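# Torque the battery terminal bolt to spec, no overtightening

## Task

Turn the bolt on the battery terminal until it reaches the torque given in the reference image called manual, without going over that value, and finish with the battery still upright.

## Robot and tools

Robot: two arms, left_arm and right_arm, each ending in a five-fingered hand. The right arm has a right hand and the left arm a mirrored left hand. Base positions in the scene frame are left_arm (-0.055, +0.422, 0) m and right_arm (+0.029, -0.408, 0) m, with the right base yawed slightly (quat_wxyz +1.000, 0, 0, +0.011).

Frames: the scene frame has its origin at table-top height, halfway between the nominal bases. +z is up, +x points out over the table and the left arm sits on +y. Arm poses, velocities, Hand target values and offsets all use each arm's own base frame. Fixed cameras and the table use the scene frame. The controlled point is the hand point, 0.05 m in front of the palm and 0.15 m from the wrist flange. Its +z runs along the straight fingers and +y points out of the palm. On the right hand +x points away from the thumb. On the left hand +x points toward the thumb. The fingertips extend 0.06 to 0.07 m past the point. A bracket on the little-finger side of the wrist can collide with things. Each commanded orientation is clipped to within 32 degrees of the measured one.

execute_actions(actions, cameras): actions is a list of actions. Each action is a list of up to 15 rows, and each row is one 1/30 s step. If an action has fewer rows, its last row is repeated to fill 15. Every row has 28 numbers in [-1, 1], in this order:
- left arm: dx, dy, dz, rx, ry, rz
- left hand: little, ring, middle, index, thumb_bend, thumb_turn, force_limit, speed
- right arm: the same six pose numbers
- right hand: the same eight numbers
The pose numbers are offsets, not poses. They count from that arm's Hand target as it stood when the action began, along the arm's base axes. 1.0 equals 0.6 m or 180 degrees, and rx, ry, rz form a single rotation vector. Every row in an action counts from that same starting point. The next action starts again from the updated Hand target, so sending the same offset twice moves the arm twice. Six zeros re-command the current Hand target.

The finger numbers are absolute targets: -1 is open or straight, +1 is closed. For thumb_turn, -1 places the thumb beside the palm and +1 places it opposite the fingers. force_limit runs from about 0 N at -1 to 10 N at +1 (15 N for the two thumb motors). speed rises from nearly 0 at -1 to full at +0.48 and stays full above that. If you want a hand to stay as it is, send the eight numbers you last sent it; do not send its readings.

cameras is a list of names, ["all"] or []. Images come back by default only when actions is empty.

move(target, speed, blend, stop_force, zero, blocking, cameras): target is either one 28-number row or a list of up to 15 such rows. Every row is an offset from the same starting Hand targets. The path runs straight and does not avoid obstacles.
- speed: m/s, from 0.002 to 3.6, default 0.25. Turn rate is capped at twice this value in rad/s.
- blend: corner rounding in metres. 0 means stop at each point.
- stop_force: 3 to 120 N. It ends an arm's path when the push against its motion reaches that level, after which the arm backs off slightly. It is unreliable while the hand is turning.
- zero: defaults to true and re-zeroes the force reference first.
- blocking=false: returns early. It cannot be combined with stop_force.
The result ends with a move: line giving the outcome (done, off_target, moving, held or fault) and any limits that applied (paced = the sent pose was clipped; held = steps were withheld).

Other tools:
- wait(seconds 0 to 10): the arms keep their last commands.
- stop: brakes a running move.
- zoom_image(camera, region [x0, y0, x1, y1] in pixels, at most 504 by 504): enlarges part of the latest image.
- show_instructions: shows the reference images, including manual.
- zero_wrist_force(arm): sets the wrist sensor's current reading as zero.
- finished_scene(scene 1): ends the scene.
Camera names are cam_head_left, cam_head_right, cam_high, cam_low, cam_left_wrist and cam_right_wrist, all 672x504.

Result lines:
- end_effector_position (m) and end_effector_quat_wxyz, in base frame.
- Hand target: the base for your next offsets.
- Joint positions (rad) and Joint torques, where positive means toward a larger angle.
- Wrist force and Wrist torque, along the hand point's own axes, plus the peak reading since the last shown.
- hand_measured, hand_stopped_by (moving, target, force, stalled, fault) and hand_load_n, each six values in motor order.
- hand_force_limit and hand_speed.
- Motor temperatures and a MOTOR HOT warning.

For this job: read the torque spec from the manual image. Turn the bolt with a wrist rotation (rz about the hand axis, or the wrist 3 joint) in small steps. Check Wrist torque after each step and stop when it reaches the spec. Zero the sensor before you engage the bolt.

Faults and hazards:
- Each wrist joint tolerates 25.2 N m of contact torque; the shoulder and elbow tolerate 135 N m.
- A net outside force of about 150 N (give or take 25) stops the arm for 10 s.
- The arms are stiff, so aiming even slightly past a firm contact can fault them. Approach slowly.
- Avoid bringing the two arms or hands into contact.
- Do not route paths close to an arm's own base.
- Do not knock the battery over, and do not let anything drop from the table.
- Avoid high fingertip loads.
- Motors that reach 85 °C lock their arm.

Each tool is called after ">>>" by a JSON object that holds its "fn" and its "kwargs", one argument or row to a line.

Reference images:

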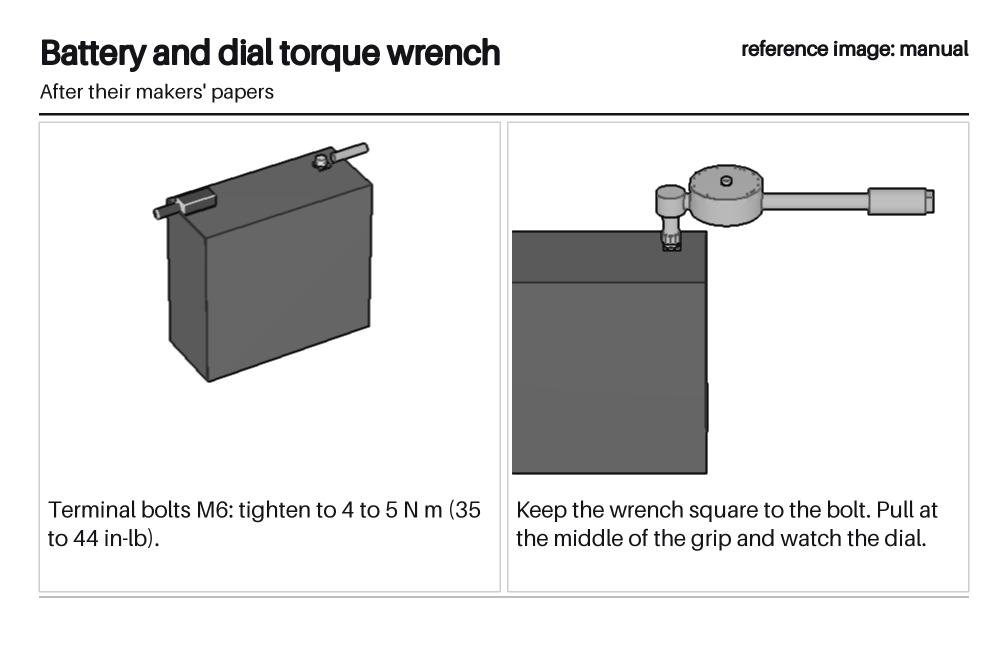

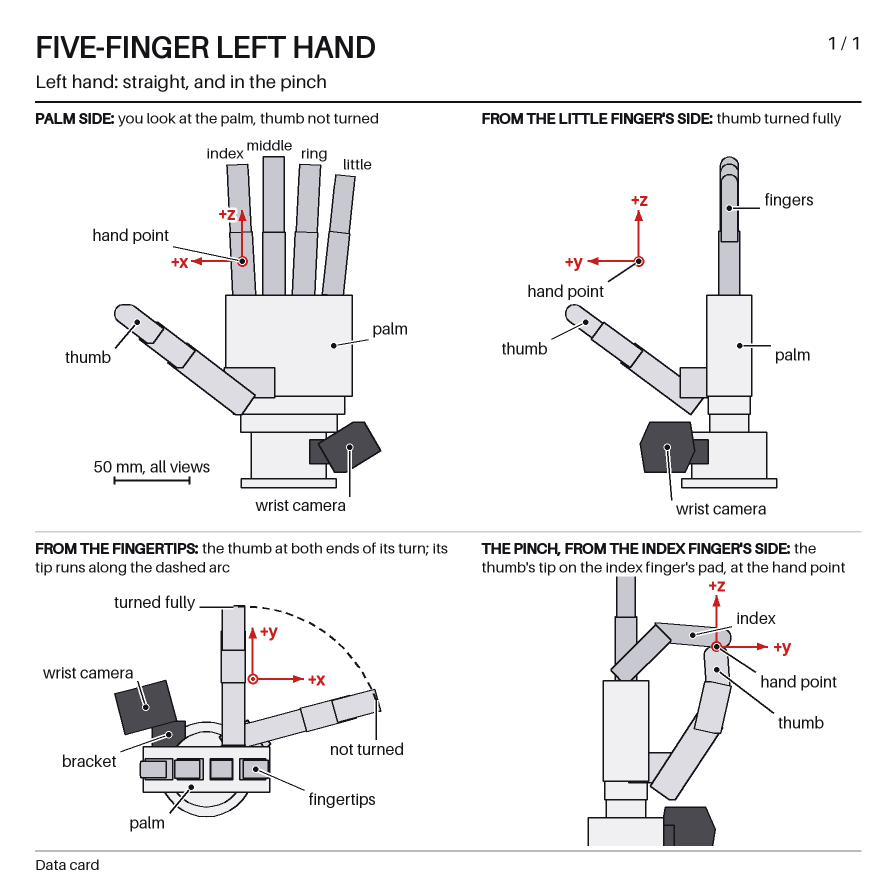

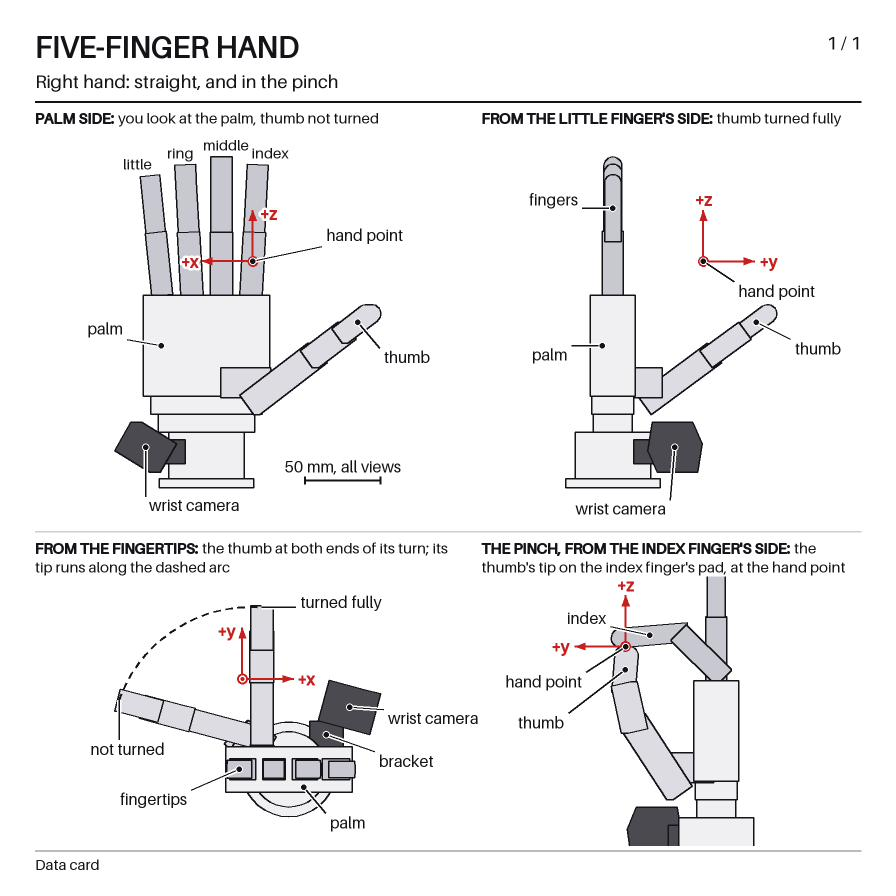

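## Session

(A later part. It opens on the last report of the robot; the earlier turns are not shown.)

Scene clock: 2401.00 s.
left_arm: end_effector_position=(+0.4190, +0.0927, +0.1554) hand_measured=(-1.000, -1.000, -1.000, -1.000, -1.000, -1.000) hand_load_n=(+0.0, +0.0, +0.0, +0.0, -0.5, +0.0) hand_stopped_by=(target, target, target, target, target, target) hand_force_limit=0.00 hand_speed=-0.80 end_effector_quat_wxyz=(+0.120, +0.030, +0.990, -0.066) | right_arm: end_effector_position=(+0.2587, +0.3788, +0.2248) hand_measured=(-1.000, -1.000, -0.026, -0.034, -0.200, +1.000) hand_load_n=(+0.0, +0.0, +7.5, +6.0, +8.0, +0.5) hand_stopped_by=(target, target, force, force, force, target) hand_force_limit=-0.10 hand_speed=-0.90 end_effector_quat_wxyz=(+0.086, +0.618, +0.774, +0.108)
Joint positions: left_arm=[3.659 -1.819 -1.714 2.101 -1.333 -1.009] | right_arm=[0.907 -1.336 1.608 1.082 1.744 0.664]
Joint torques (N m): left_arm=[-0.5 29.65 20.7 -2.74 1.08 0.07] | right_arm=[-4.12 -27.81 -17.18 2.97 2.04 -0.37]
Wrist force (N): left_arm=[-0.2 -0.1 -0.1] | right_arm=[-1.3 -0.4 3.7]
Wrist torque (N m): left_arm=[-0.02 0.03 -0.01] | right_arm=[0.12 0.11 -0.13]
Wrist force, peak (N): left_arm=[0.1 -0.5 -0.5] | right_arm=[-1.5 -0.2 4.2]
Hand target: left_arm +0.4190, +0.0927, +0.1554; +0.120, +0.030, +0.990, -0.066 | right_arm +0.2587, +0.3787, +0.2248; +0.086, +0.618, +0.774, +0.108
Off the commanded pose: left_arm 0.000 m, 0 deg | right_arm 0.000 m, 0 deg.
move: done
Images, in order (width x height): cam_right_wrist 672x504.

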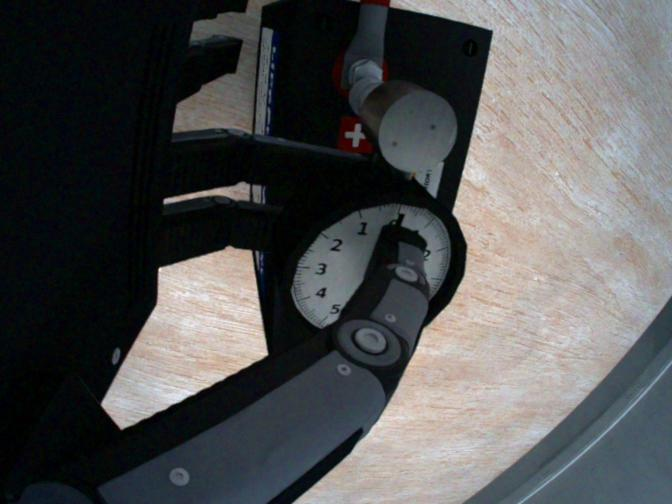

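>>> {"fn": "move", "kwargs": {
  "target": [0,0,0,0,0,0,-1,-1,-1,-1,-1,-1,0,-0.8, 0.009,-0.0025,0,0,0,0.0333,-1,-1,0.05,-0.02,-0.18,1,-0.1,-0.9],
  "speed": 0.03,
  "cameras": ["cam_right_wrist"]
}}

>>> {"fn": "zoom_image", "kwargs": {
  "camera": "cam_right_wrist",
  "region": [345, 40, 395, 90]
}}

>>> {"fn": "zoom_image", "kwargs": {
  "camera": "cam_right_wrist",
  "region": [345, 70, 395, 120]
}}

Scene clock: 2470.03 s.
left_arm: end_effector_position=(+0.4190, +0.0927, +0.1554) hand_measured=(-1.000, -1.000, -1.000, -1.000, -1.000, -1.000) hand_load_n=(+0.0, +0.0, -0.5, +0.0, +0.0, +0.0) hand_stopped_by=(target, target, target, target, target, target) hand_force_limit=0.00 hand_speed=-0.80 end_effector_quat_wxyz=(+0.120, +0.030, +0.990, -0.066) | right_arm: end_effector_position=(+0.2641, +0.3772, +0.2248) hand_measured=(-1.000, -1.000, -0.026, -0.034, -0.200, +1.000) hand_load_n=(+0.0, +0.0, +7.5, +6.0, +8.0, +1.0) hand_stopped_by=(target, target, force, force, force, target) hand_force_limit=-0.10 hand_speed=-0.90 end_effector_quat_wxyz=(+0.080, +0.577, +0.805, +0.112)
Joint positions: left_arm=[3.659 -1.819 -1.714 2.101 -1.333 -1.009] | right_arm=[0.868 -1.369 1.643 1.057 1.711 0.524]
Joint torques (N m): left_arm=[-0.78 28.99 22.24 -2.7 1.12 0.22] | right_arm=[6.75 -29.53 -20.29 2.16 1.57 1.53]
Wrist force (N): left_arm=[0.0 -0.1 -0.1] | right_arm=[-1.3 -0.4 4.4]
Wrist torque (N m): left_arm=[-0.01 0.00 0.00] | right_arm=[0.08 0.08 -0.02]
Wrist force, peak (N): left_arm=[-0.6 -0.2 -0.3] | right_arm=[-1.5 -0.2 4.4]
Hand target: left_arm +0.4190, +0.0927, +0.1554; +0.120, +0.030, +0.990, -0.066 | right_arm +0.2641, +0.3772, +0.2248; +0.080, +0.577, +0.805, +0.112
Off the commanded pose: left_arm 0.000 m, 0 deg | right_arm 0.000 m, 0 deg.
move: done
Images, in order (width x height): cam_right_wrist 672x504.

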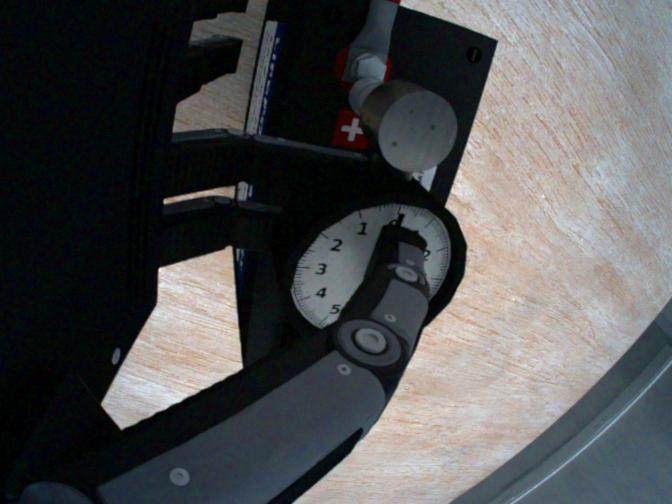

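Scaled by 10.080 from the camera's 672x504 image, which has a finer 960x720 frame.

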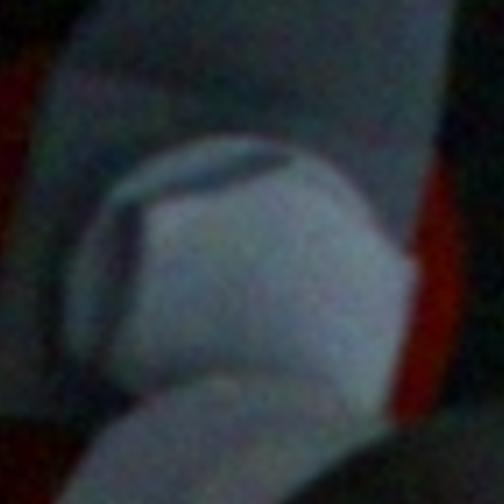

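Scaled by 10.080 from the camera's 672x504 image, which has a finer 960x720 frame.

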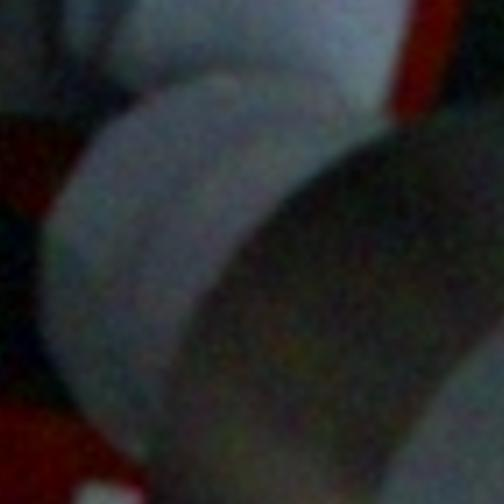

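>>> {"fn": "move", "kwargs": {
  "target": [0,0,0,0,0,0,-1,-1,-1,-1,-1,-1,0,-0.8, -0.0075,0.01317,0,0,0,0,-1,-1,0.05,-0.02,-0.18,1,-0.1,-0.9],
  "speed": 0.03,
  "cameras": ["cam_right_wrist"]
}}

>>> {"fn": "zoom_image", "kwargs": {
  "camera": "cam_right_wrist",
  "region": [340, 60, 400, 120]
}}

>>> {"fn": "move", "kwargs": {
  "target": [0,0,0,0,0,0,-1,-1,-1,-1,-1,-1,0,-0.8, 0,0,-0.025,0,0,0,-1,-1,0.05,-0.02,-0.18,1,-0.1,-0.9],
  "speed": 0.012,
  "stop_force": 4
}}

Scene clock: 2494.83 s.
left_arm: end_effector_position=(+0.4190, +0.0927, +0.1554) hand_measured=(-1.000, -1.000, -1.000, -1.000, -1.000, -1.000) hand_load_n=(+0.0, +0.0, +0.0, +0.0, +0.0, +0.0) hand_stopped_by=(target, target, target, target, target, target) hand_force_limit=0.00 hand_speed=-0.80 end_effector_quat_wxyz=(+0.120, +0.030, +0.990, -0.066) | right_arm: end_effector_position=(+0.2596, +0.3852, +0.2248) hand_measured=(-1.000, -1.000, -0.026, -0.034, -0.200, +1.000) hand_load_n=(+0.0, +0.0, +7.5, +6.0, +8.5, +1.0) hand_stopped_by=(target, target, force, force, force, target) hand_force_limit=-0.10 hand_speed=-0.90 end_effector_quat_wxyz=(+0.080, +0.577, +0.805, +0.112)
Joint positions: left_arm=[3.659 -1.819 -1.714 2.101 -1.333 -1.009] | right_arm=[0.892 -1.354 1.625 1.063 1.717 0.547]
Joint torques (N m): left_arm=[-2.3 29.64 19.61 -2.74 1.2 -0.02] | right_arm=[-9.38 -40.42 -11.96 2.04 1.09 -1.02]
Wrist force (N): left_arm=[-0.2 0.1 -0.3] | right_arm=[-1.4 0.1 4.2]
Wrist torque (N m): left_arm=[0.02 0.02 -0.02] | right_arm=[0.16 0.10 -0.12]
Wrist force, peak (N): left_arm=[-0.7 -0.1 -0.4] | right_arm=[-1.5 -0.3 4.6]
Hand target: left_arm +0.4190, +0.0927, +0.1554; +0.120, +0.030, +0.990, -0.066 | right_arm +0.2596, +0.3851, +0.2248; +0.080, +0.577, +0.805, +0.112
Off the commanded pose: left_arm 0.000 m, 0 deg | right_arm 0.000 m, 0 deg.
move: done
Images, in order (width x height): cam_right_wrist 672x504.

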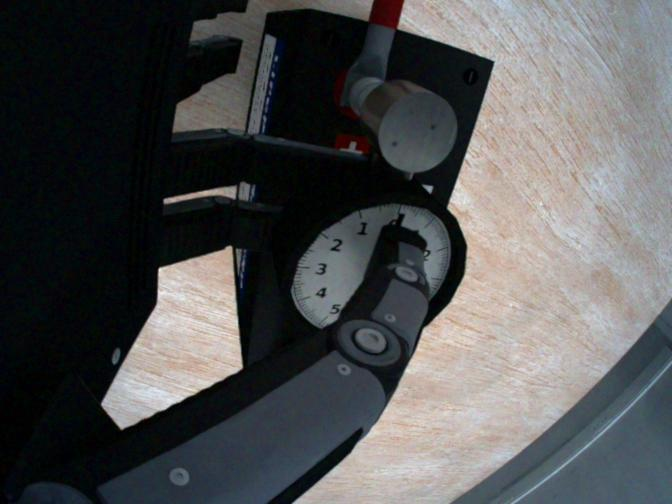

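Scaled by 8.400 from the camera's 672x504 image, which has a finer 960x720 frame.

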